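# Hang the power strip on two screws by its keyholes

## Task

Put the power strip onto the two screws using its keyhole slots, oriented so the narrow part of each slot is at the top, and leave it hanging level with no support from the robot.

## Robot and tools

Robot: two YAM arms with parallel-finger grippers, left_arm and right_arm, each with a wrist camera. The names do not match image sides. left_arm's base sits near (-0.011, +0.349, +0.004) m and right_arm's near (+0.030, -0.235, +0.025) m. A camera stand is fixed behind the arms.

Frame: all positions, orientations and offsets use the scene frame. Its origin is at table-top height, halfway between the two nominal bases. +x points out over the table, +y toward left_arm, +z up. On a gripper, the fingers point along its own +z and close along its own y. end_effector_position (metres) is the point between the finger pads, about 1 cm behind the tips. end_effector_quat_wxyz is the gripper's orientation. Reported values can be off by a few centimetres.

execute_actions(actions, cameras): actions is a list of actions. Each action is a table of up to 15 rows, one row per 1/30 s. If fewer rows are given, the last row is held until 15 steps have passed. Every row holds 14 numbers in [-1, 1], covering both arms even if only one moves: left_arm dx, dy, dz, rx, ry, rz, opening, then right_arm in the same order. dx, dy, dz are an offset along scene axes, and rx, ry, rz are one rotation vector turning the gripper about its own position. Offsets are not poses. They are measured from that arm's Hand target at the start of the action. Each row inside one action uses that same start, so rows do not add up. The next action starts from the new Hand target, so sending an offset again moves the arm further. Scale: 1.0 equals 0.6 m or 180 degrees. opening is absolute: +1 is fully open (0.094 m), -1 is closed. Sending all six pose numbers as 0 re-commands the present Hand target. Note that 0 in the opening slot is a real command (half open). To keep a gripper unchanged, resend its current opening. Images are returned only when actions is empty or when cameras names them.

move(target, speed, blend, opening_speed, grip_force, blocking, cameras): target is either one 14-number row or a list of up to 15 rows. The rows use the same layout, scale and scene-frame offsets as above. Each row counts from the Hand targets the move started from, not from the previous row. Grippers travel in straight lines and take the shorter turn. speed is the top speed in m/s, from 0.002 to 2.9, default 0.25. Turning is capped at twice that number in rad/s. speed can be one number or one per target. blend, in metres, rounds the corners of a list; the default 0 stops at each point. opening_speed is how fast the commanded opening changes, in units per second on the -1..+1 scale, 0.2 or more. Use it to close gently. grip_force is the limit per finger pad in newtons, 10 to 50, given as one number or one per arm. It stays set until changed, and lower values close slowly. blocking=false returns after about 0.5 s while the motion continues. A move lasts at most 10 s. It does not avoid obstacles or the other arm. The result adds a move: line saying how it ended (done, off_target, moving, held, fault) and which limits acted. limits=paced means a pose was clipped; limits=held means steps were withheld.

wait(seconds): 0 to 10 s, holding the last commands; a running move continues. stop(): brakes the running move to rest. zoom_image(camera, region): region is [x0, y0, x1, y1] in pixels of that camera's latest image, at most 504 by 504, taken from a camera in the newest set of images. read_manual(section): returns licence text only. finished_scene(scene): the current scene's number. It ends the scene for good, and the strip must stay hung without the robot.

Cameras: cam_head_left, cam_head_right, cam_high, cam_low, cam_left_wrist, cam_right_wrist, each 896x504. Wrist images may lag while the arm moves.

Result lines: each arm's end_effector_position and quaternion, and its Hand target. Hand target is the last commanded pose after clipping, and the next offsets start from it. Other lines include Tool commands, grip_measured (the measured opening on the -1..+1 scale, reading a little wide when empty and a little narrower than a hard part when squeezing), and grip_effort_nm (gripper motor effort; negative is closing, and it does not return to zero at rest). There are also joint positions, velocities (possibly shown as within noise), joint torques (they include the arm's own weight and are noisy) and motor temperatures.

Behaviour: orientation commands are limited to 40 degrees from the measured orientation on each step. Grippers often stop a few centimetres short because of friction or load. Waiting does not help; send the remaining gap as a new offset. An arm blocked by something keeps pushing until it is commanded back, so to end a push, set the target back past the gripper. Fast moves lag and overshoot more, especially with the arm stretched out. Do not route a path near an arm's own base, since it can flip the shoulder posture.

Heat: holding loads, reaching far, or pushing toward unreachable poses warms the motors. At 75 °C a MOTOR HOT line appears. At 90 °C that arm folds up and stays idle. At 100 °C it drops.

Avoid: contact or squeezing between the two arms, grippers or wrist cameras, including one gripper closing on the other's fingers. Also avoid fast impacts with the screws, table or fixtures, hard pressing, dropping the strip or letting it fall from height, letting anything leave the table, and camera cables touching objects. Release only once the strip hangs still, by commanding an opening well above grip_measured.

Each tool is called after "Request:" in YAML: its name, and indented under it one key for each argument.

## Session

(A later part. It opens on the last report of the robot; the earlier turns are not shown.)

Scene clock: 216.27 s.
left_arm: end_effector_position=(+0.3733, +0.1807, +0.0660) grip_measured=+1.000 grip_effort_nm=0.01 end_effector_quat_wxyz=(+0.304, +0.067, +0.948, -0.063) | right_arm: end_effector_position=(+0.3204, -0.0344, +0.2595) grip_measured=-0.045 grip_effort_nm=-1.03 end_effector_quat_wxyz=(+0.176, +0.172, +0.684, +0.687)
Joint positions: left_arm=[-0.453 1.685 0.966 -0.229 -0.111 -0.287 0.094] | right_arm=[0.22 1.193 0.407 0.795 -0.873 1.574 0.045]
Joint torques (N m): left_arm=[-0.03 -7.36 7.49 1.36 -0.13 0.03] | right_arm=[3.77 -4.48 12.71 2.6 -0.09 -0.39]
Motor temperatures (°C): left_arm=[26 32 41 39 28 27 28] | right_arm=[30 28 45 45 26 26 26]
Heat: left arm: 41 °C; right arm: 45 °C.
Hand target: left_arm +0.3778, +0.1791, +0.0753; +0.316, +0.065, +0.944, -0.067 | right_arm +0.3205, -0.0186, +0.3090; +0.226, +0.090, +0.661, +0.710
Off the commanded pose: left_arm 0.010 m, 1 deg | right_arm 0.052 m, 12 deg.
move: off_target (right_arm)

Request:
move:
  target: [0,0,0,0,0,0,1.0,0,0,0.0133,0,0,0,-0.3]
  speed: 0.03

Scene clock: 217.63 s.
left_arm: end_effector_position=(+0.3733, +0.1807, +0.0660) grip_measured=+1.000 grip_effort_nm=0.00 end_effector_quat_wxyz=(+0.304, +0.067, +0.948, -0.063) | right_arm: end_effector_position=(+0.3204, -0.0343, +0.2599) grip_measured=-0.045 grip_effort_nm=-1.03 end_effector_quat_wxyz=(+0.174, +0.176, +0.689, +0.681)
Joint positions: left_arm=[-0.453 1.685 0.966 -0.229 -0.111 -0.287 0.094] | right_arm=[0.222 1.175 0.42 0.739 -0.868 1.558 0.045]
Joint torques (N m): left_arm=[-0.03 -7.38 7.5 1.36 -0.13 0.03] | right_arm=[3.56 -4.98 13.52 2.74 -0.16 -0.2]
Heat: left arm: 41 °C; right arm: 45 °C.
Hand target: left_arm +0.3778, +0.1791, +0.0753; +0.316, +0.065, +0.944, -0.067 | right_arm +0.3204, -0.0185, +0.3168; +0.225, +0.090, +0.661, +0.710
Off the commanded pose: left_arm 0.010 m, 1 deg | right_arm 0.059 m, 12 deg.
move: off_target (right_arm)

Request:
move:
  target:
    - [-0.2297,0.0415,0.3112,0.2926,-0.5065,-0.4139,1.0,-0.0026,-0.0043,-0.02,0,0,0,-0.3]
    - [-0.4063,-0.0785,0.3112,0.2926,-0.5065,-0.4139,1.0,-0.0026,-0.0043,-0.02,0,0,0,-0.3]
  speed: [0.5, 0.25]
  blend: [0.03, 0]
  cameras: ["cam_left_wrist", "cam_head_right", "cam_head_left"]

Scene clock: 230.07 s.
left_arm: end_effector_position=(+0.1351, +0.1321, +0.2537) grip_measured=+1.000 grip_effort_nm=-0.01 end_effector_quat_wxyz=(+0.675, +0.684, +0.198, +0.195) | right_arm: end_effector_position=(+0.3204, -0.0344, +0.2602) grip_measured=-0.045 grip_effort_nm=-1.03 end_effector_quat_wxyz=(+0.176, +0.176, +0.689, +0.681)
Joint positions: left_arm=[-0.914 0.285 0.286 -0.014 0.083 1.571 0.094] | right_arm=[0.223 1.171 0.421 0.733 -0.864 1.555 0.045]
Joint torques (N m): left_arm=[-0.75 1.47 9.2 1.89 -0.11 0.04] | right_arm=[2.77 -2.93 10.74 3.09 -0.18 -0.32]
Heat: left arm: 41 °C; right arm: 45 °C.
Hand target: left_arm +0.1340, +0.1320, +0.2618; +0.679, +0.679, +0.196, +0.196 | right_arm +0.3189, -0.0211, +0.3051; +0.226, +0.090, +0.661, +0.710
Off the commanded pose: left_arm 0.008 m, 1 deg | right_arm 0.047 m, 12 deg.
move: off_target (right_arm)
camera_calibration:
cam_left_wrist: T_world_to_cam=[[-0.00872192, 0.00629526, -0.999942, 0.253513], [0.548771, 0.835973, 0.00047636, -0.146706], [0.835927, -0.548735, -0.0107459, 0.0496162], [0, 0, 0, 1]] pos_world=[0.0412434, 0.148272, 0.254102]
Images, in order (width x height): cam_head_left 896x504, cam_head_right 896x504, cam_left_wrist 896x504.

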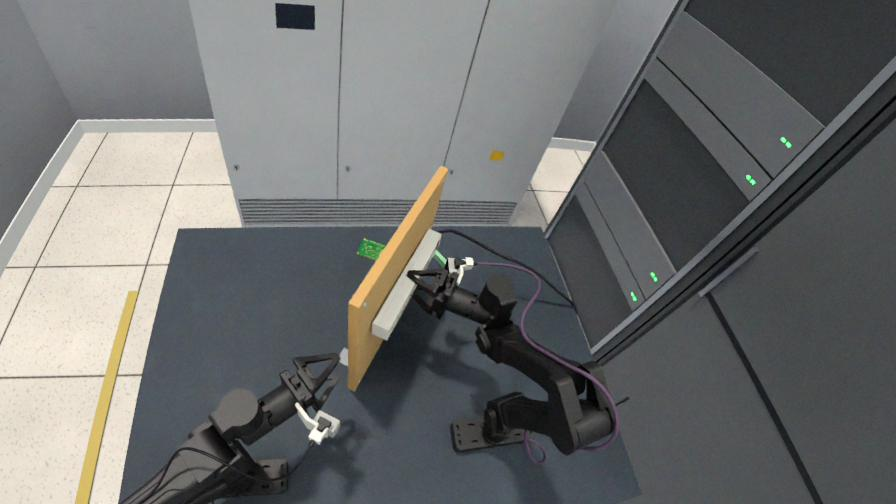

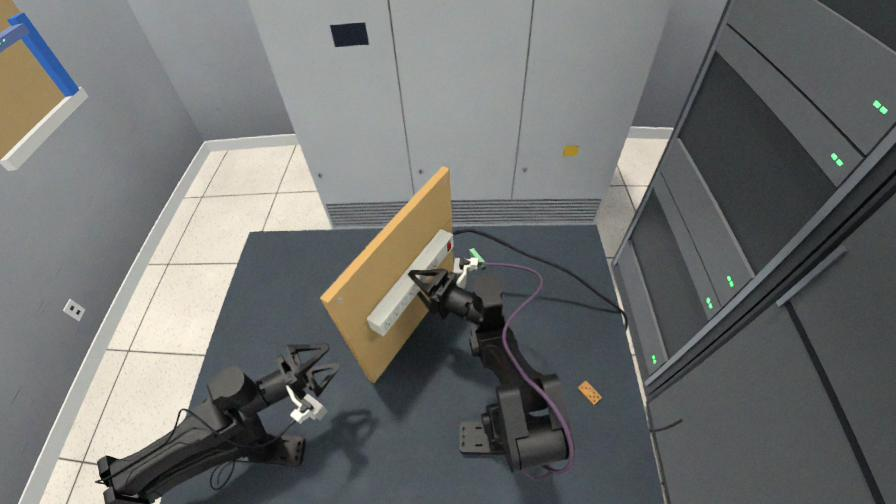

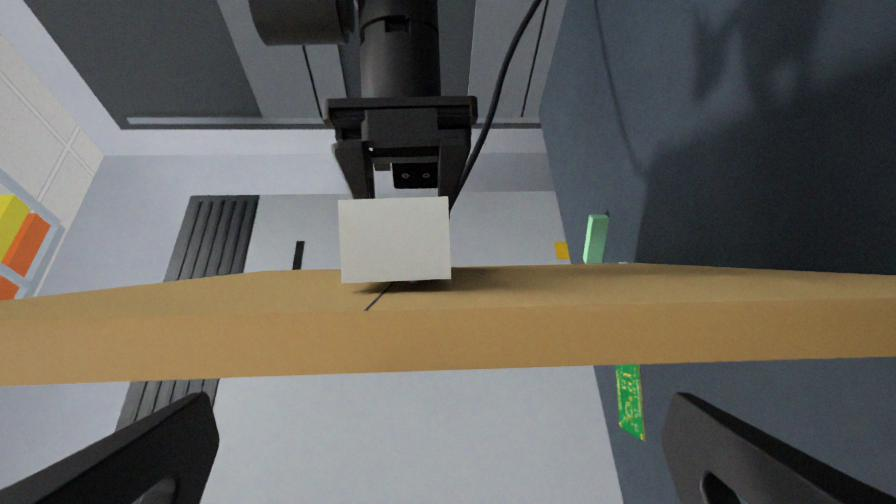

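Request:
zoom_image:
  camera: "cam_left_wrist"
  region: [320, 180, 480, 320]

Request:
zoom_image:
  camera: "cam_left_wrist"
  region: [335, 265, 465, 315]

Scaled by 3.150 from the camera's 896x504 image, which has a finer 1280x720 frame.

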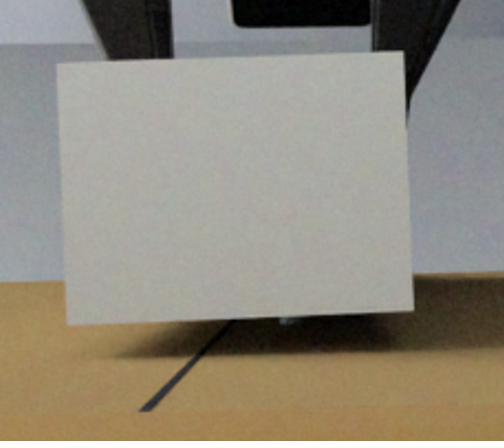

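Scaled by 3.877 from the camera's 896x504 image, which has a finer 1280x720 frame.

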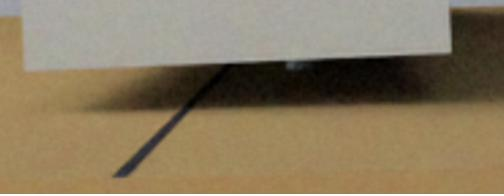

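Request:
move:
  target: [0.0127,0.0196,0,0,0,0,1.0,0,0,0,0,0,0,-0.3]
  speed: 0.1
  cameras: ["cam_left_wrist"]

Request:
zoom_image:
  camera: "cam_left_wrist"
  region: [330, 180, 470, 280]

Scene clock: 245.60 s.
left_arm: end_effector_position=(+0.1438, +0.1414, +0.2497) grip_measured=+1.000 grip_effort_nm=-0.01 end_effector_quat_wxyz=(+0.670, +0.688, +0.202, +0.192) | right_arm: end_effector_position=(+0.3204, -0.0344, +0.2602) grip_measured=-0.045 grip_effort_nm=-1.03 end_effector_quat_wxyz=(+0.176, +0.176, +0.689, +0.681)
Joint positions: left_arm=[-0.762 0.277 0.286 -0.039 0.233 1.571 0.094] | right_arm=[0.223 1.171 0.421 0.733 -0.864 1.555 0.045]
Joint torques (N m): left_arm=[0.65 0.34 9.26 1.87 0.11 0.04] | right_arm=[2.73 -2.88 10.89 3.12 -0.2 -0.25]
Heat: left arm: 42 °C; right arm: 45 °C.
Hand target: left_arm +0.1416, +0.1437, +0.2618; +0.679, +0.679, +0.196, +0.196 | right_arm +0.3189, -0.0211, +0.3051; +0.226, +0.090, +0.661, +0.710
Off the commanded pose: left_arm 0.013 m, 2 deg | right_arm 0.047 m, 12 deg.
move: off_target (left_arm, right_arm)
camera_calibration:
cam_left_wrist: T_world_to_cam=[[-0.0219656, 0.0163992, -0.999624, 0.249912], [0.547145, 0.837036, 0.001709, -0.159623], [0.836749, -0.546902, -0.0273587, 0.0511418], [0, 0, 0, 1]] pos_world=[0.0500336, 0.157481, 0.25149]
Images, in order (width x height): cam_left_wrist 896x504.

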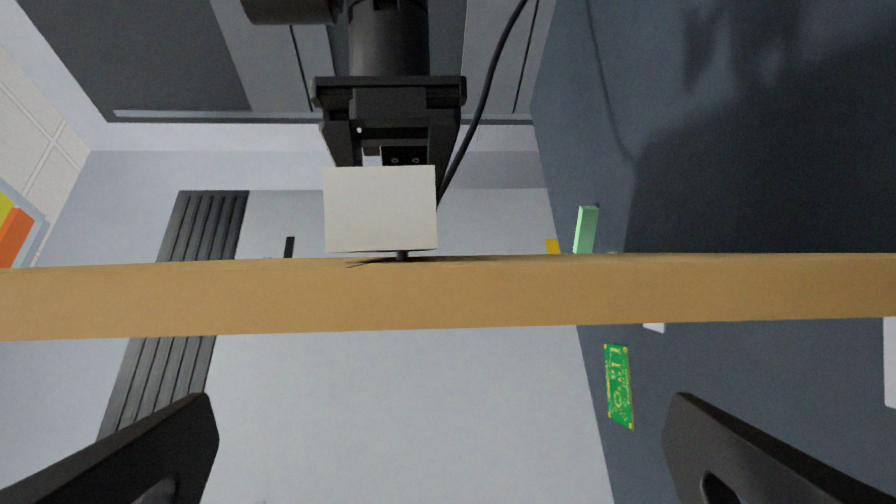

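Scaled by 3.600 from the camera's 896x504 image, which has a finer 1280x720 frame.

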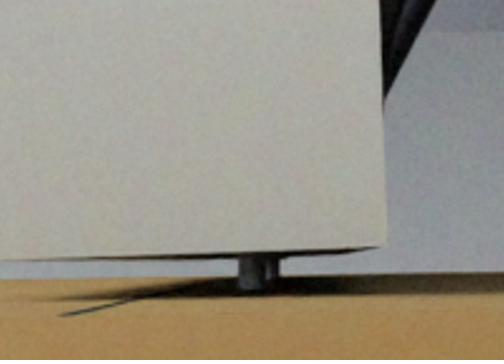

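Request:
zoom_image:
  camera: "cam_left_wrist"
  region: [370, 235, 440, 275]

Request:
zoom_image:
  camera: "cam_left_wrist"
  region: [315, 155, 445, 265]

Scaled by 7.200 from the camera's 896x504 image, which has a finer 1280x720 frame.

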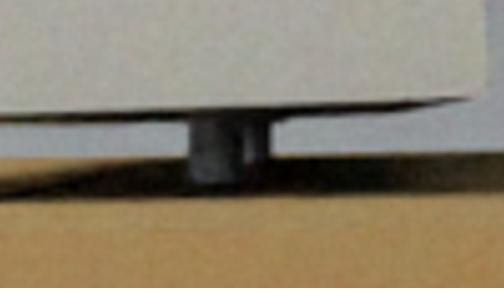

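Scaled by 3.877 from the camera's 896x504 image, which has a finer 1280x720 frame.

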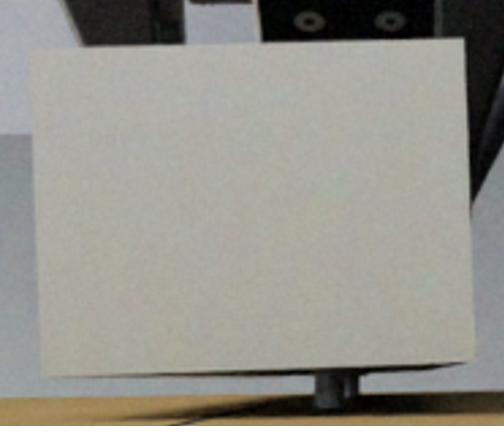

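Request:
move:
  target: [0,0,0,0,0,0,1.0,0.0052,0.0085,-0.0133,0,0,0,-0.3]
  speed: 0.04
  cameras: ["cam_left_wrist"]

Request:
zoom_image:
  camera: "cam_left_wrist"
  region: [370, 235, 440, 275]

Scene clock: 254.50 s.
left_arm: end_effector_position=(+0.1438, +0.1414, +0.2497) grip_measured=+1.000 grip_effort_nm=0.00 end_effector_quat_wxyz=(+0.670, +0.688, +0.202, +0.192) | right_arm: end_effector_position=(+0.3208, -0.0340, +0.2601) grip_measured=-0.045 grip_effort_nm=-1.03 end_effector_quat_wxyz=(+0.173, +0.170, +0.688, +0.684)
Joint positions: left_arm=[-0.762 0.277 0.286 -0.039 0.234 1.571 0.094] | right_arm=[0.218 1.19 0.421 0.762 -0.882 1.561 0.045]
Joint torques (N m): left_arm=[0.65 0.32 9.26 1.86 0.1 0.04] | right_arm=[5 -1.54 10.15 3.15 0.12 -0.4]
Heat: left arm: 43 °C; right arm: 46 °C.
Hand target: left_arm +0.1416, +0.1437, +0.2618; +0.679, +0.679, +0.196, +0.196 | right_arm +0.3220, -0.0159, +0.2970; +0.226, +0.090, +0.661, +0.710
Off the commanded pose: left_arm 0.013 m, 2 deg | right_arm 0.041 m, 12 deg.
move: off_target (left_arm, right_arm)
camera_calibration:
cam_left_wrist: T_world_to_cam=[[-0.0219579, 0.0164102, -0.999624, 0.249908], [0.547448, 0.836838, 0.00171258, -0.159553], [0.836552, -0.547204, -0.0273589, 0.0512829], [0, 0, 0, 1]] pos_world=[0.0499334, 0.157481, 0.25149]
Images, in order (width x height): cam_left_wrist 896x504.

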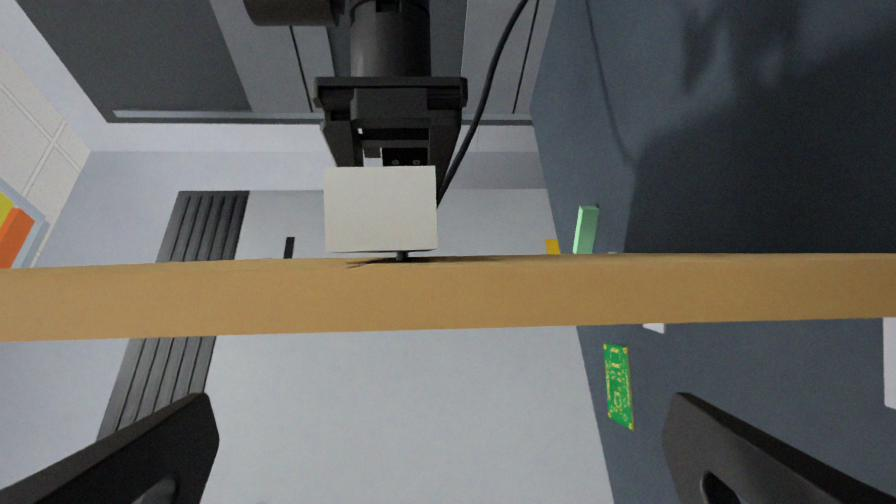

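Scaled by 7.200 from the camera's 896x504 image, which has a finer 1280x720 frame.

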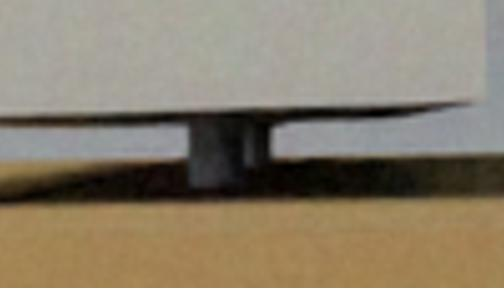

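Request:
move:
  target: [0,0,0,0,0,0,1.0,-0.0104,-0.0171,-0.0267,0,0,0,-0.3]
  speed: 0.04
  cameras: ["cam_left_wrist"]

Request:
zoom_image:
  camera: "cam_left_wrist"
  region: [315, 155, 445, 275]

Scene clock: 258.10 s.
left_arm: end_effector_position=(+0.1438, +0.1414, +0.2497) grip_measured=+1.000 grip_effort_nm=0.00 end_effector_quat_wxyz=(+0.670, +0.688, +0.202, +0.192) | right_arm: end_effector_position=(+0.3203, -0.0347, +0.2587) grip_measured=-0.045 grip_effort_nm=-1.03 end_effector_quat_wxyz=(+0.179, +0.165, +0.676, +0.696)
Joint positions: left_arm=[-0.762 0.277 0.286 -0.039 0.234 1.571 0.094] | right_arm=[0.215 1.227 0.385 0.894 -0.883 1.6 0.045]
Joint torques (N m): left_arm=[0.65 0.32 9.26 1.87 0.1 0.05] | right_arm=[2.25 -2.76 7.32 2.76 -0.12 -0.7]
Heat: left arm: 43 °C; right arm: 46 °C.
Hand target: left_arm +0.1416, +0.1437, +0.2618; +0.679, +0.679, +0.196, +0.196 | right_arm +0.3158, -0.0263, +0.2810; +0.226, +0.090, +0.661, +0.710
Off the commanded pose: left_arm 0.013 m, 2 deg | right_arm 0.024 m, 10 deg.
move: off_target (left_arm, right_arm)
camera_calibration:
cam_left_wrist: T_world_to_cam=[[-0.0219579, 0.0164102, -0.999624, 0.249908], [0.547448, 0.836838, 0.00171258, -0.159553], [0.836552, -0.547204, -0.0273589, 0.0512829], [0, 0, 0, 1]] pos_world=[0.0499334, 0.157481, 0.25149]
Images, in order (width x height): cam_left_wrist 896x504.

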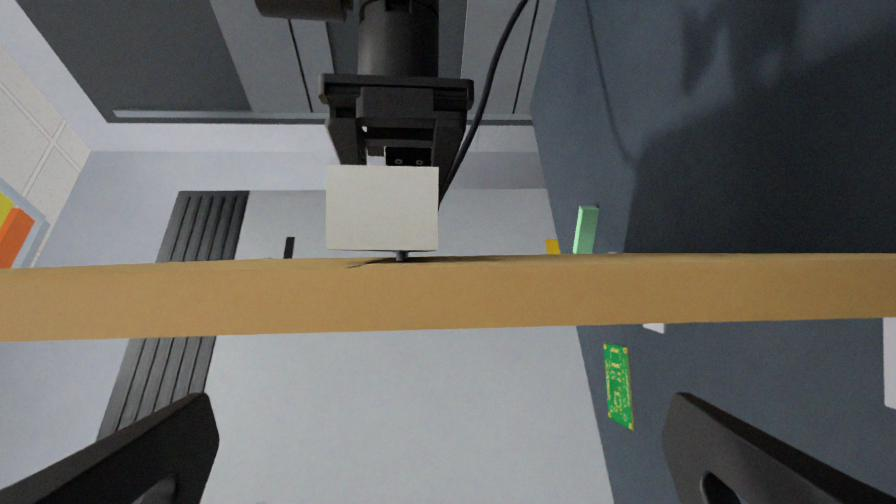

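Scaled by 3.877 from the camera's 896x504 image, which has a finer 1280x720 frame.

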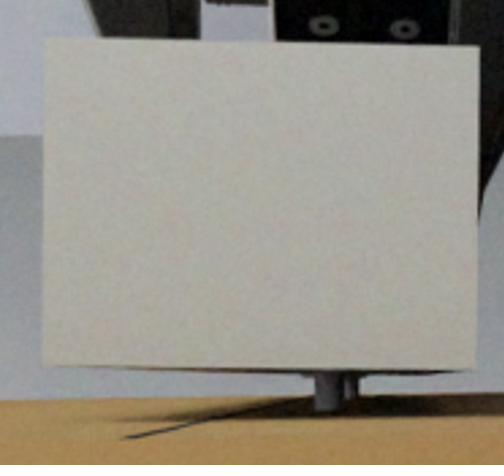

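Request:
zoom_image:
  camera: "cam_left_wrist"
  region: [370, 235, 440, 275]

Scaled by 7.200 from the camera's 896x504 image, which has a finer 1280x720 frame.

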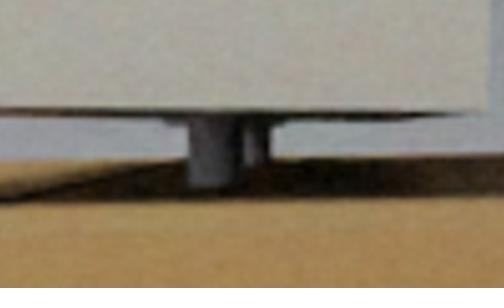

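Request:
move:
  target:
    - [0,0,0,0,0,0,1.0,0,0,0.0233,0.002,0.0135,0,-0.3]
    - [0,0,0,0,0,0,1.0,0.0105,0.017,0.0233,-0.0065,0.0085,0,-0.3]
  speed: 0.05
  blend: [0.003, 0]
  cameras: ["cam_left_wrist"]

Request:
zoom_image:
  camera: "cam_left_wrist"
  region: [370, 235, 440, 275]

Scene clock: 264.13 s.
left_arm: end_effector_position=(+0.1438, +0.1414, +0.2497) grip_measured=+1.000 grip_effort_nm=-0.01 end_effector_quat_wxyz=(+0.670, +0.688, +0.202, +0.192) | right_arm: end_effector_position=(+0.3223, -0.0294, +0.2577) grip_measured=-0.045 grip_effort_nm=-1.03 end_effector_quat_wxyz=(+0.174, +0.172, +0.683, +0.688)
Joint positions: left_arm=[-0.762 0.277 0.286 -0.039 0.234 1.571 0.094] | right_arm=[0.239 1.219 0.41 0.82 -0.858 1.577 0.045]
Joint torques (N m): left_arm=[0.65 0.34 9.26 1.87 0.09 0.04] | right_arm=[3.04 -4.16 11.71 2.26 -0.1 -0.62]
Heat: left arm: 43 °C; right arm: 46 °C.
Hand target: left_arm +0.1416, +0.1437, +0.2618; +0.679, +0.679, +0.196, +0.196 | right_arm +0.3221, -0.0160, +0.2948; +0.218, +0.098, +0.672, +0.701
Off the commanded pose: left_arm 0.013 m, 2 deg | right_arm 0.040 m, 10 deg.
move: off_target (left_arm, right_arm)
camera_calibration:
cam_left_wrist: T_world_to_cam=[[-0.0219579, 0.0164102, -0.999624, 0.249908], [0.547448, 0.836838, 0.00171258, -0.159553], [0.836552, -0.547204, -0.0273589, 0.0512829], [0, 0, 0, 1]] pos_world=[0.0499334, 0.157481, 0.25149]
Images, in order (width x height): cam_left_wrist 896x504.

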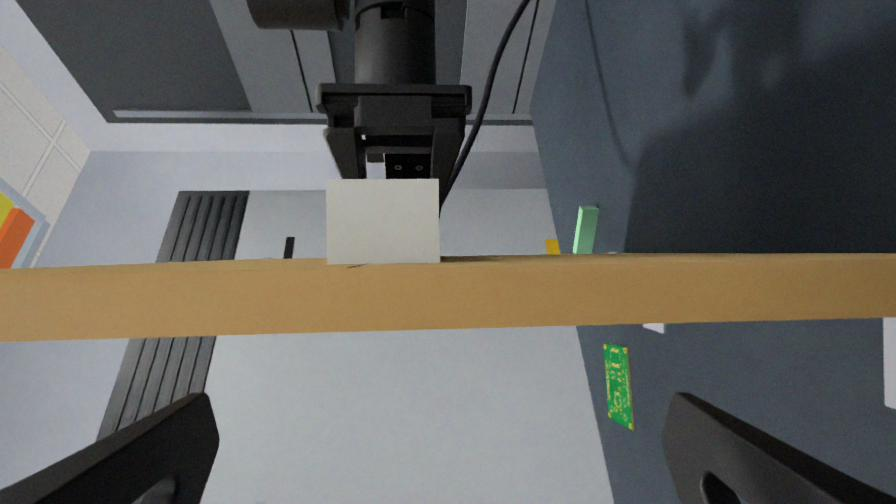

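Scaled by 7.200 from the camera's 896x504 image, which has a finer 1280x720 frame.

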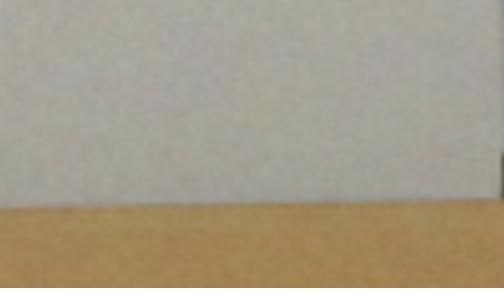

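Request:
move:
  target: [0,0,0,0,0,0,1.0,-0.0108,-0.0017,-0.0333,0,0,0,-0.3]
  speed: 0.03
  cameras: ["cam_left_wrist"]

Request:
zoom_image:
  camera: "cam_left_wrist"
  region: [315, 155, 465, 275]

Scene clock: 267.33 s.
left_arm: end_effector_position=(+0.1438, +0.1414, +0.2497) grip_measured=+1.000 grip_effort_nm=-0.01 end_effector_quat_wxyz=(+0.670, +0.688, +0.202, +0.192) | right_arm: end_effector_position=(+0.3221, -0.0296, +0.2573) grip_measured=-0.045 grip_effort_nm=-1.03 end_effector_quat_wxyz=(+0.178, +0.168, +0.681, +0.690)
Joint positions: left_arm=[-0.762 0.277 0.286 -0.039 0.234 1.571 0.094] | right_arm=[0.239 1.226 0.402 0.846 -0.857 1.576 0.045]
Joint torques (N m): left_arm=[0.65 0.32 9.28 1.87 0.1 0.04] | right_arm=[3.44 -2.81 6.76 2.74 -0.06 -0.72]
Heat: left arm: 43 °C; right arm: 46 °C.
Hand target: left_arm +0.1416, +0.1437, +0.2618; +0.679, +0.679, +0.196, +0.196 | right_arm +0.3156, -0.0171, +0.2749; +0.218, +0.098, +0.672, +0.701
Off the commanded pose: left_arm 0.013 m, 2 deg | right_arm 0.022 m, 9 deg.
move: off_target (left_arm, right_arm)
camera_calibration:
cam_left_wrist: T_world_to_cam=[[-0.0219579, 0.0164102, -0.999624, 0.249908], [0.547448, 0.836838, 0.00171258, -0.159553], [0.836552, -0.547204, -0.0273589, 0.0512829], [0, 0, 0, 1]] pos_world=[0.0499334, 0.157481, 0.25149]
Images, in order (width x height): cam_left_wrist 896x504.

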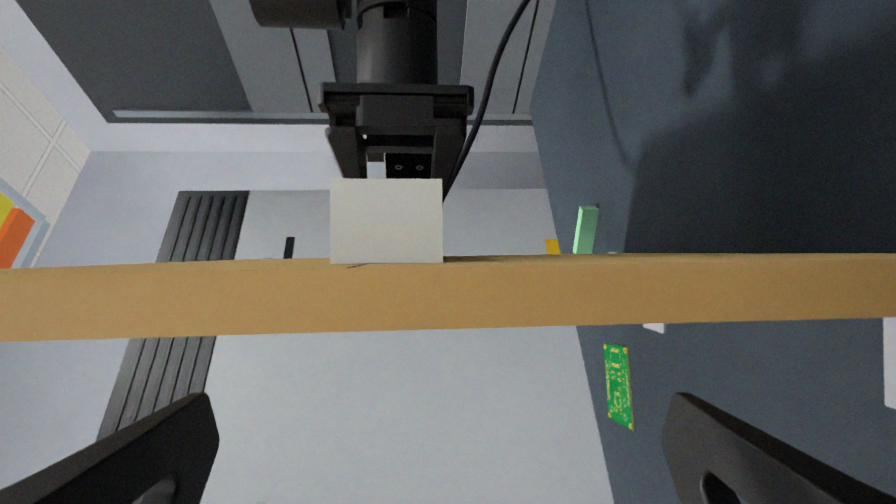

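Scaled by 3.360 from the camera's 896x504 image, which has a finer 1280x720 frame.

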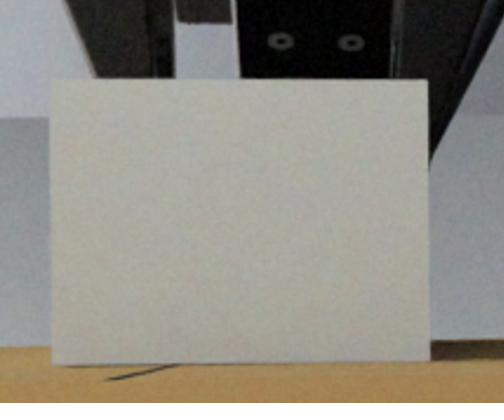

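Request:
move:
  target: [0,0,0,0,0,0,1.0,-0.0033,-0.0005,-0.0233,-0.0024,0.0015,0,-0.3]
  speed: 0.03
  cameras: ["cam_left_wrist"]

Request:
zoom_image:
  camera: "cam_left_wrist"
  region: [315, 155, 465, 275]

Scene clock: 269.07 s.
left_arm: end_effector_position=(+0.1438, +0.1414, +0.2497) grip_measured=+1.000 grip_effort_nm=0.00 end_effector_quat_wxyz=(+0.670, +0.688, +0.202, +0.192) | right_arm: end_effector_position=(+0.3213, -0.0298, +0.2553) grip_measured=-0.045 grip_effort_nm=-1.03 end_effector_quat_wxyz=(+0.187, +0.161, +0.673, +0.697)
Joint positions: left_arm=[-0.762 0.277 0.286 -0.039 0.234 1.571 0.094] | right_arm=[0.241 1.258 0.372 0.952 -0.851 1.593 0.045]
Joint torques (N m): left_arm=[0.65 0.32 9.28 1.87 0.1 0.04] | right_arm=[3.37 -1.88 6.06 2.37 -0.12 -0.9]
Heat: left arm: 43 °C; right arm: 46 °C.
Hand target: left_arm +0.1416, +0.1437, +0.2618; +0.679, +0.679, +0.196, +0.196 | right_arm +0.3137, -0.0174, +0.2610; +0.217, +0.098, +0.675, +0.699
Off the commanded pose: left_arm 0.013 m, 2 deg | right_arm 0.016 m, 8 deg.
move: off_target (left_arm, right_arm)
camera_calibration:
cam_left_wrist: T_world_to_cam=[[-0.0219579, 0.0164102, -0.999624, 0.249908], [0.547448, 0.836838, 0.00171258, -0.159553], [0.836552, -0.547204, -0.0273589, 0.0512829], [0, 0, 0, 1]] pos_world=[0.0499334, 0.157481, 0.25149]
Images, in order (width x height): cam_left_wrist 896x504.

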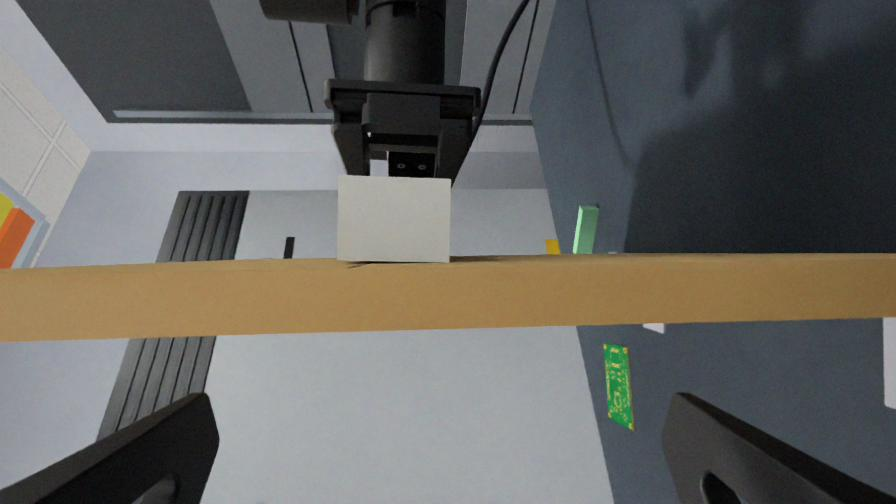

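Scaled by 3.360 from the camera's 896x504 image, which has a finer 1280x720 frame.

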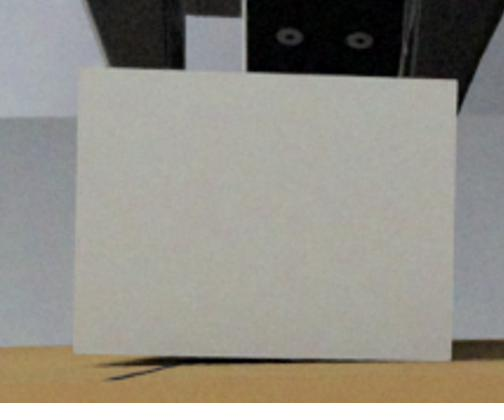

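Request:
wait:
  seconds: 0
  cameras: ["cam_head_right", "cam_high"]

Request:
zoom_image:
  camera: "cam_high"
  region: [320, 120, 500, 240]

Request:
zoom_image:
  camera: "cam_head_right"
  region: [355, 220, 475, 350]

Scene clock: 270.60 s.
left_arm: end_effector_position=(+0.1438, +0.1414, +0.2497) grip_measured=+1.000 grip_effort_nm=0.00 end_effector_quat_wxyz=(+0.670, +0.688, +0.202, +0.192) | right_arm: end_effector_position=(+0.3213, -0.0298, +0.2553) grip_measured=-0.045 grip_effort_nm=-1.03 end_effector_quat_wxyz=(+0.187, +0.161, +0.673, +0.698)
Joint positions: left_arm=[-0.762 0.277 0.286 -0.039 0.234 1.571 0.094] | right_arm=[0.241 1.258 0.372 0.952 -0.851 1.593 0.045]
Joint torques (N m): left_arm=[0.65 0.34 9.28 1.87 0.1 0.05] | right_arm=[3.32 -2.02 6.15 2.33 -0.17 -0.88]
Heat: left arm: 43 °C; right arm: 45 °C.
Hand target: left_arm +0.1416, +0.1437, +0.2618; +0.679, +0.679, +0.196, +0.196 | right_arm +0.3137, -0.0174, +0.2610; +0.217, +0.099, +0.675, +0.699
Tool commands: left_gripper/opening=+1.0 right_gripper/opening=-0.3
Off the commanded pose: left_arm 0.013 m, 2 deg | right_arm 0.016 m, 8 deg.
Images, in order (width x height): cam_head_right 896x504, cam_high 896x504.

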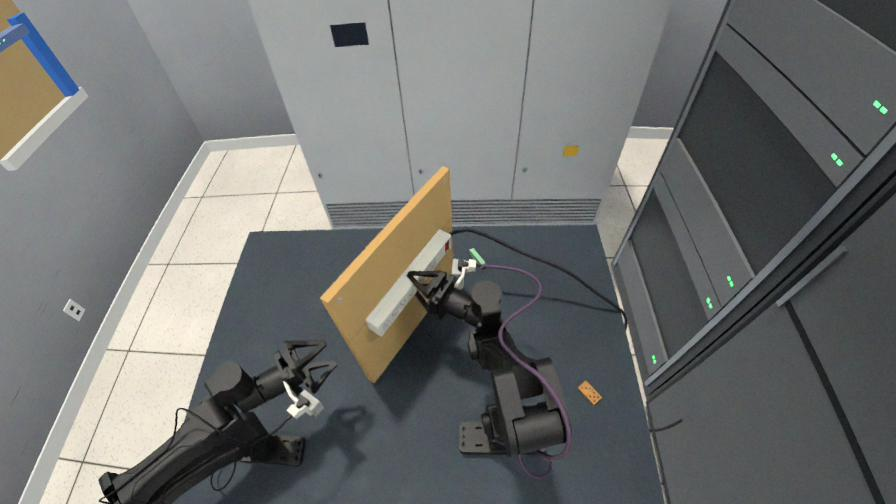

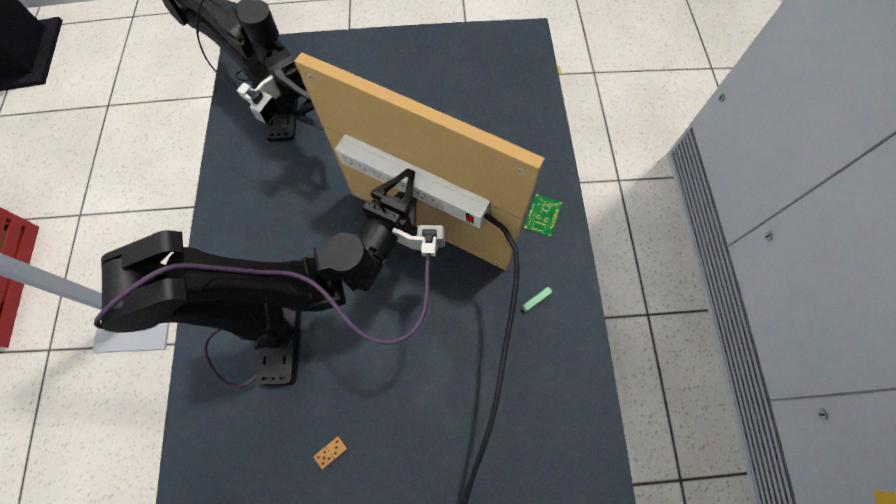

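Scaled by 2.800 from the camera's 896x504 image, which has a finer 1280x720 frame.

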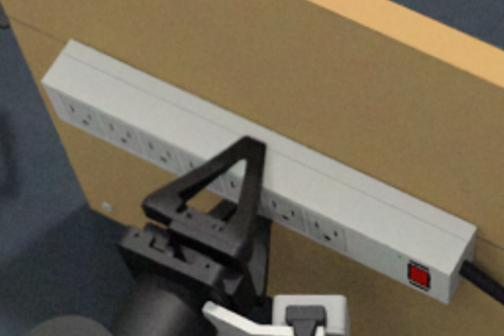

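Scaled by 3.877 from the camera's 896x504 image, which has a finer 1280x720 frame.

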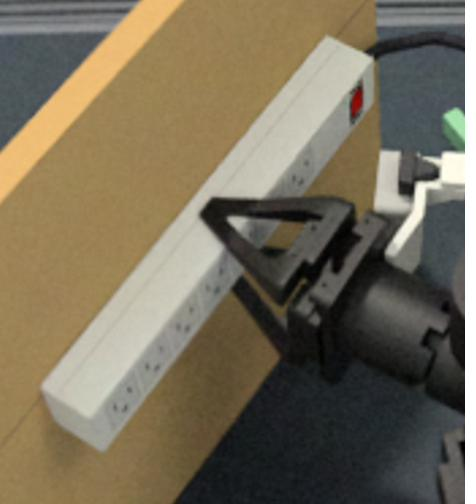

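Request:
move:
  target: [0,0,0,0,0,0,1.0,0.0017,0.0028,0.005,0,0,0.0139,-0.3]
  speed: 0.03

Scene clock: 274.67 s.
left_arm: end_effector_position=(+0.1438, +0.1414, +0.2497) grip_measured=+1.000 grip_effort_nm=-0.01 end_effector_quat_wxyz=(+0.670, +0.688, +0.202, +0.192) | right_arm: end_effector_position=(+0.3211, -0.0298, +0.2547) grip_measured=-0.045 grip_effort_nm=-1.03 end_effector_quat_wxyz=(+0.181, +0.153, +0.671, +0.703)
Joint positions: left_arm=[-0.762 0.277 0.286 -0.039 0.234 1.571 0.094] | right_arm=[0.23 1.288 0.372 1 -0.884 1.608 0.045]
Joint torques (N m): left_arm=[0.64 0.34 9.26 1.87 0.1 0.05] | right_arm=[2.88 -1.76 8.24 2.12 -0.35 -0.89]
Motor temperatures (°C): left_arm=[26 30 43 40 28 27 27] | right_arm=[30 28 40 45 26 26 26]
Heat: left arm: 43 °C; right arm: 45 °C.
Hand target: left_arm +0.1416, +0.1437, +0.2618; +0.679, +0.679, +0.196, +0.196 | right_arm +0.3147, -0.0156, +0.2639; +0.201, +0.084, +0.677, +0.703
Off the commanded pose: left_arm 0.013 m, 2 deg | right_arm 0.018 m, 8 deg.
move: off_target (left_arm, right_arm)

Request:
wait:
  seconds: 0
  cameras: ["cam_left_wrist"]

Request:
zoom_image:
  camera: "cam_left_wrist"
  region: [315, 155, 465, 275]

Request:
zoom_image:
  camera: "cam_left_wrist"
  region: [330, 245, 470, 275]

Scene clock: 275.47 s.
left_arm: end_effector_position=(+0.1438, +0.1414, +0.2497) grip_measured=+1.000 grip_effort_nm=0.00 end_effector_quat_wxyz=(+0.670, +0.688, +0.202, +0.192) | right_arm: end_effector_position=(+0.3211, -0.0298, +0.2547) grip_measured=-0.045 grip_effort_nm=-1.03 end_effector_quat_wxyz=(+0.181, +0.153, +0.671, +0.703)
Joint positions: left_arm=[-0.762 0.277 0.286 -0.039 0.234 1.571 0.094] | right_arm=[0.23 1.288 0.372 1 -0.884 1.608 0.045]
Joint torques (N m): left_arm=[0.64 0.34 9.29 1.87 0.1 0.05] | right_arm=[2.96 -1.78 8.24 2.07 -0.33 -0.88]
Heat: left arm: 43 °C; right arm: 45 °C.
Hand target: left_arm +0.1416, +0.1437, +0.2618; +0.679, +0.679, +0.196, +0.196 | right_arm +0.3147, -0.0156, +0.2640; +0.201, +0.084, +0.677, +0.703
Tool commands: left_gripper/opening=+1.0 right_gripper/opening=-0.3
Off the commanded pose: left_arm 0.013 m, 2 deg | right_arm 0.018 m, 8 deg.
camera_calibration:
cam_left_wrist: T_world_to_cam=[[-0.0219579, 0.0164102, -0.999624, 0.249908], [0.547448, 0.836838, 0.00171258, -0.159553], [0.836552, -0.547204, -0.0273589, 0.0512829], [0, 0, 0, 1]] pos_world=[0.0499334, 0.157481, 0.25149]
Images, in order (width x height): cam_left_wrist 896x504.

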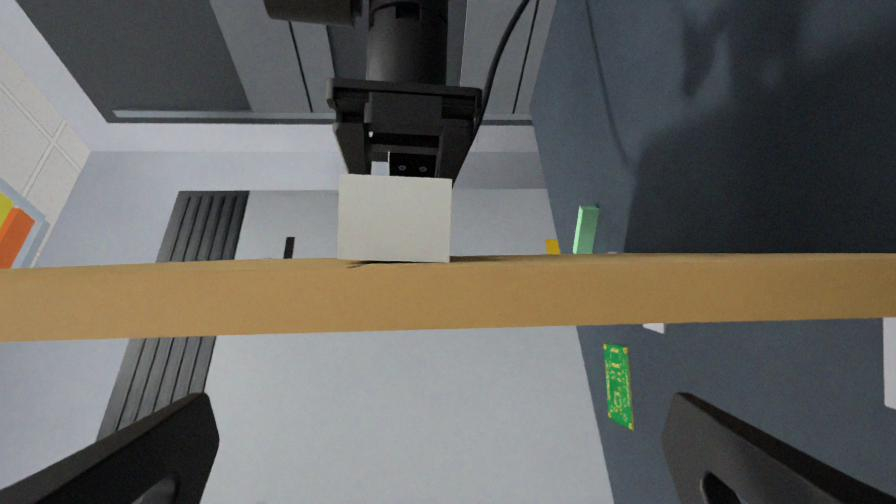

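Scaled by 3.360 from the camera's 896x504 image, which has a finer 1280x720 frame.

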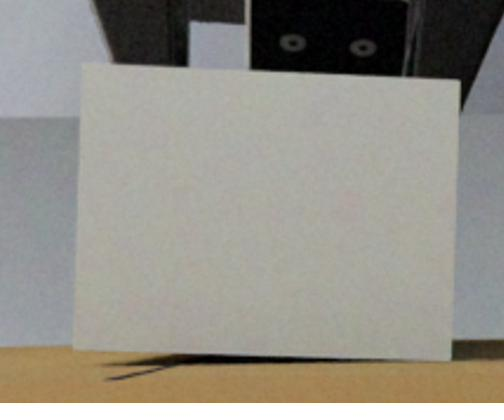

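Scaled by 3.600 from the camera's 896x504 image, which has a finer 1280x720 frame.

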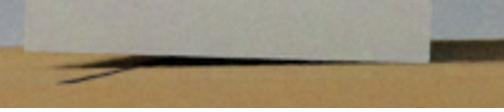

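Request:
wait:
  seconds: 0
  cameras: ["cam_high", "cam_head_right"]

Request:
zoom_image:
  camera: "cam_high"
  region: [420, 170, 510, 220]

Request:
zoom_image:
  camera: "cam_high"
  region: [320, 120, 410, 170]

Request:
zoom_image:
  camera: "cam_head_right"
  region: [360, 290, 420, 350]

Request:
zoom_image:
  camera: "cam_head_right"
  region: [405, 220, 465, 280]

Scene clock: 276.63 s.
left_arm: end_effector_position=(+0.1438, +0.1414, +0.2497) grip_measured=+1.000 grip_effort_nm=-0.01 end_effector_quat_wxyz=(+0.670, +0.688, +0.202, +0.192) | right_arm: end_effector_position=(+0.3211, -0.0298, +0.2547) grip_measured=-0.045 grip_effort_nm=-1.03 end_effector_quat_wxyz=(+0.181, +0.153, +0.671, +0.703)
Joint positions: left_arm=[-0.762 0.277 0.286 -0.039 0.234 1.571 0.094] | right_arm=[0.23 1.288 0.372 1 -0.884 1.608 0.045]
Joint torques (N m): left_arm=[0.65 0.32 9.26 1.86 0.1 0.05] | right_arm=[3.02 -1.61 8.05 2.12 -0.31 -0.82]
Heat: left arm: 43 °C; right arm: 45 °C.
Hand target: left_arm +0.1416, +0.1437, +0.2618; +0.679, +0.679, +0.196, +0.196 | right_arm +0.3147, -0.0156, +0.2640; +0.201, +0.084, +0.677, +0.703
Tool commands: left_gripper/opening=+1.0 right_gripper/opening=-0.3
Off the commanded pose: left_arm 0.013 m, 2 deg | right_arm 0.018 m, 8 deg.
Images, in order (width x height): cam_head_right 896x504, cam_high 896x504.

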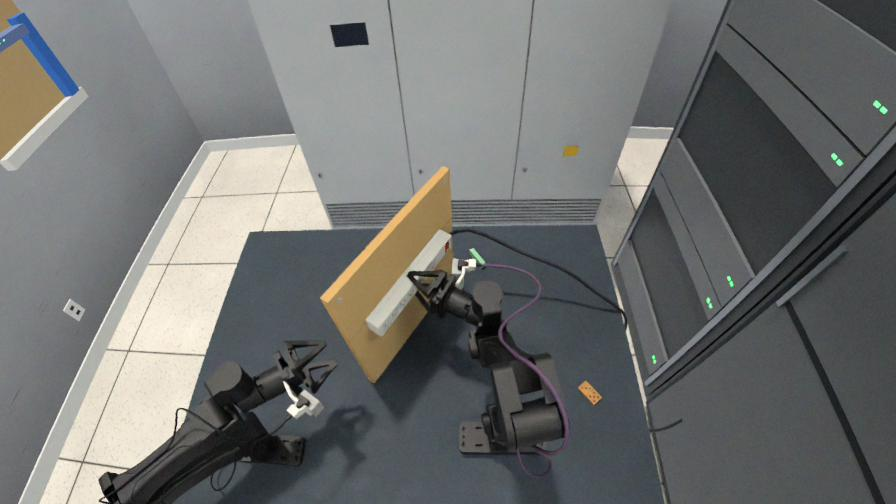

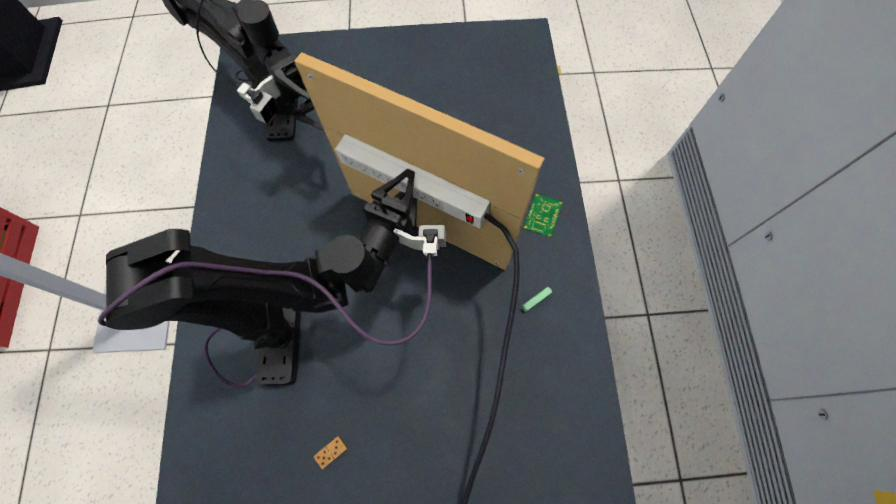

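Scaled by 5.600 from the camera's 896x504 image, which has a finer 1280x720 frame.

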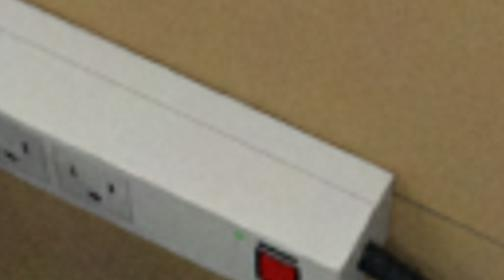

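Scaled by 5.600 from the camera's 896x504 image, which has a finer 1280x720 frame.

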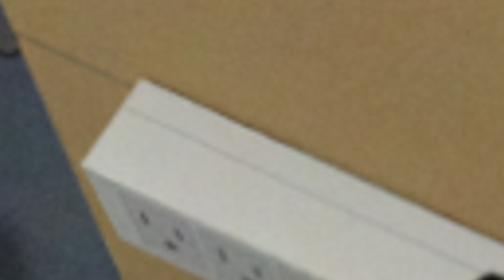

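Scaled by 8.400 from the camera's 896x504 image, which has a finer 1280x720 frame.

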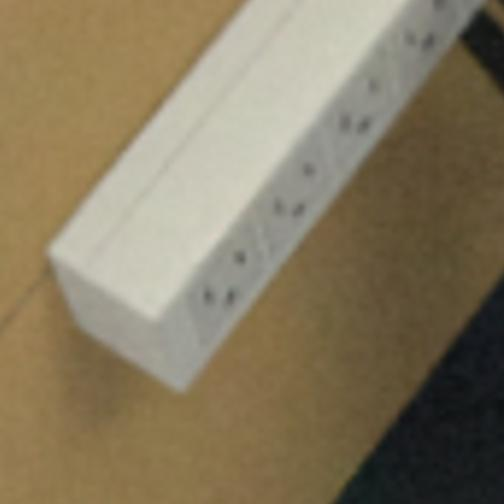

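Scaled by 8.400 from the camera's 896x504 image, which has a finer 1280x720 frame.

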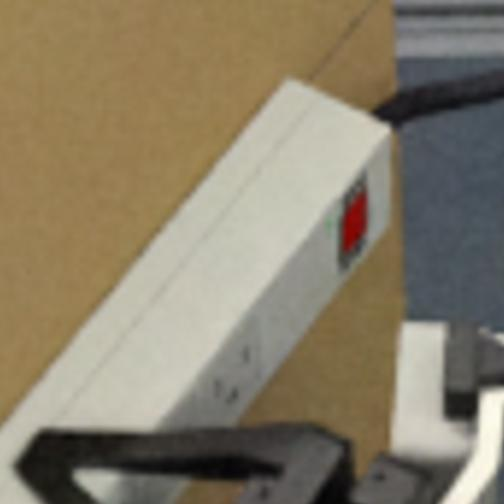

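Request:
move:
  target: [0,0,0,0,0,0,1.0,0.0072,-0.0048,0.06,0.0023,-0.0016,-0.0083,-0.3]
  speed: 0.06

Scene clock: 282.87 s.
left_arm: end_effector_position=(+0.1438, +0.1414, +0.2497) grip_measured=+1.000 grip_effort_nm=-0.01 end_effector_quat_wxyz=(+0.670, +0.688, +0.202, +0.192) | right_arm: end_effector_position=(+0.3216, -0.0295, +0.2569) grip_measured=-0.045 grip_effort_nm=-1.03 end_effector_quat_wxyz=(+0.172, +0.162, +0.690, +0.684)
Joint positions: left_arm=[-0.762 0.277 0.286 -0.039 0.234 1.571 0.094] | right_arm=[0.23 1.217 0.424 0.783 -0.884 1.548 0.045]
Joint torques (N m): left_arm=[0.65 0.34 9.26 1.87 0.1 0.04] | right_arm=[2.33 -5.67 11.69 2.38 -0.22 -0.32]
Heat: left arm: 43 °C; right arm: 44 °C.
Hand target: left_arm +0.1416, +0.1437, +0.2618; +0.679, +0.679, +0.196, +0.196 | right_arm +0.3190, -0.0185, +0.2998; +0.212, +0.092, +0.673, +0.703
Off the commanded pose: left_arm 0.013 m, 2 deg | right_arm 0.044 m, 10 deg.
move: off_target (left_arm, right_arm)


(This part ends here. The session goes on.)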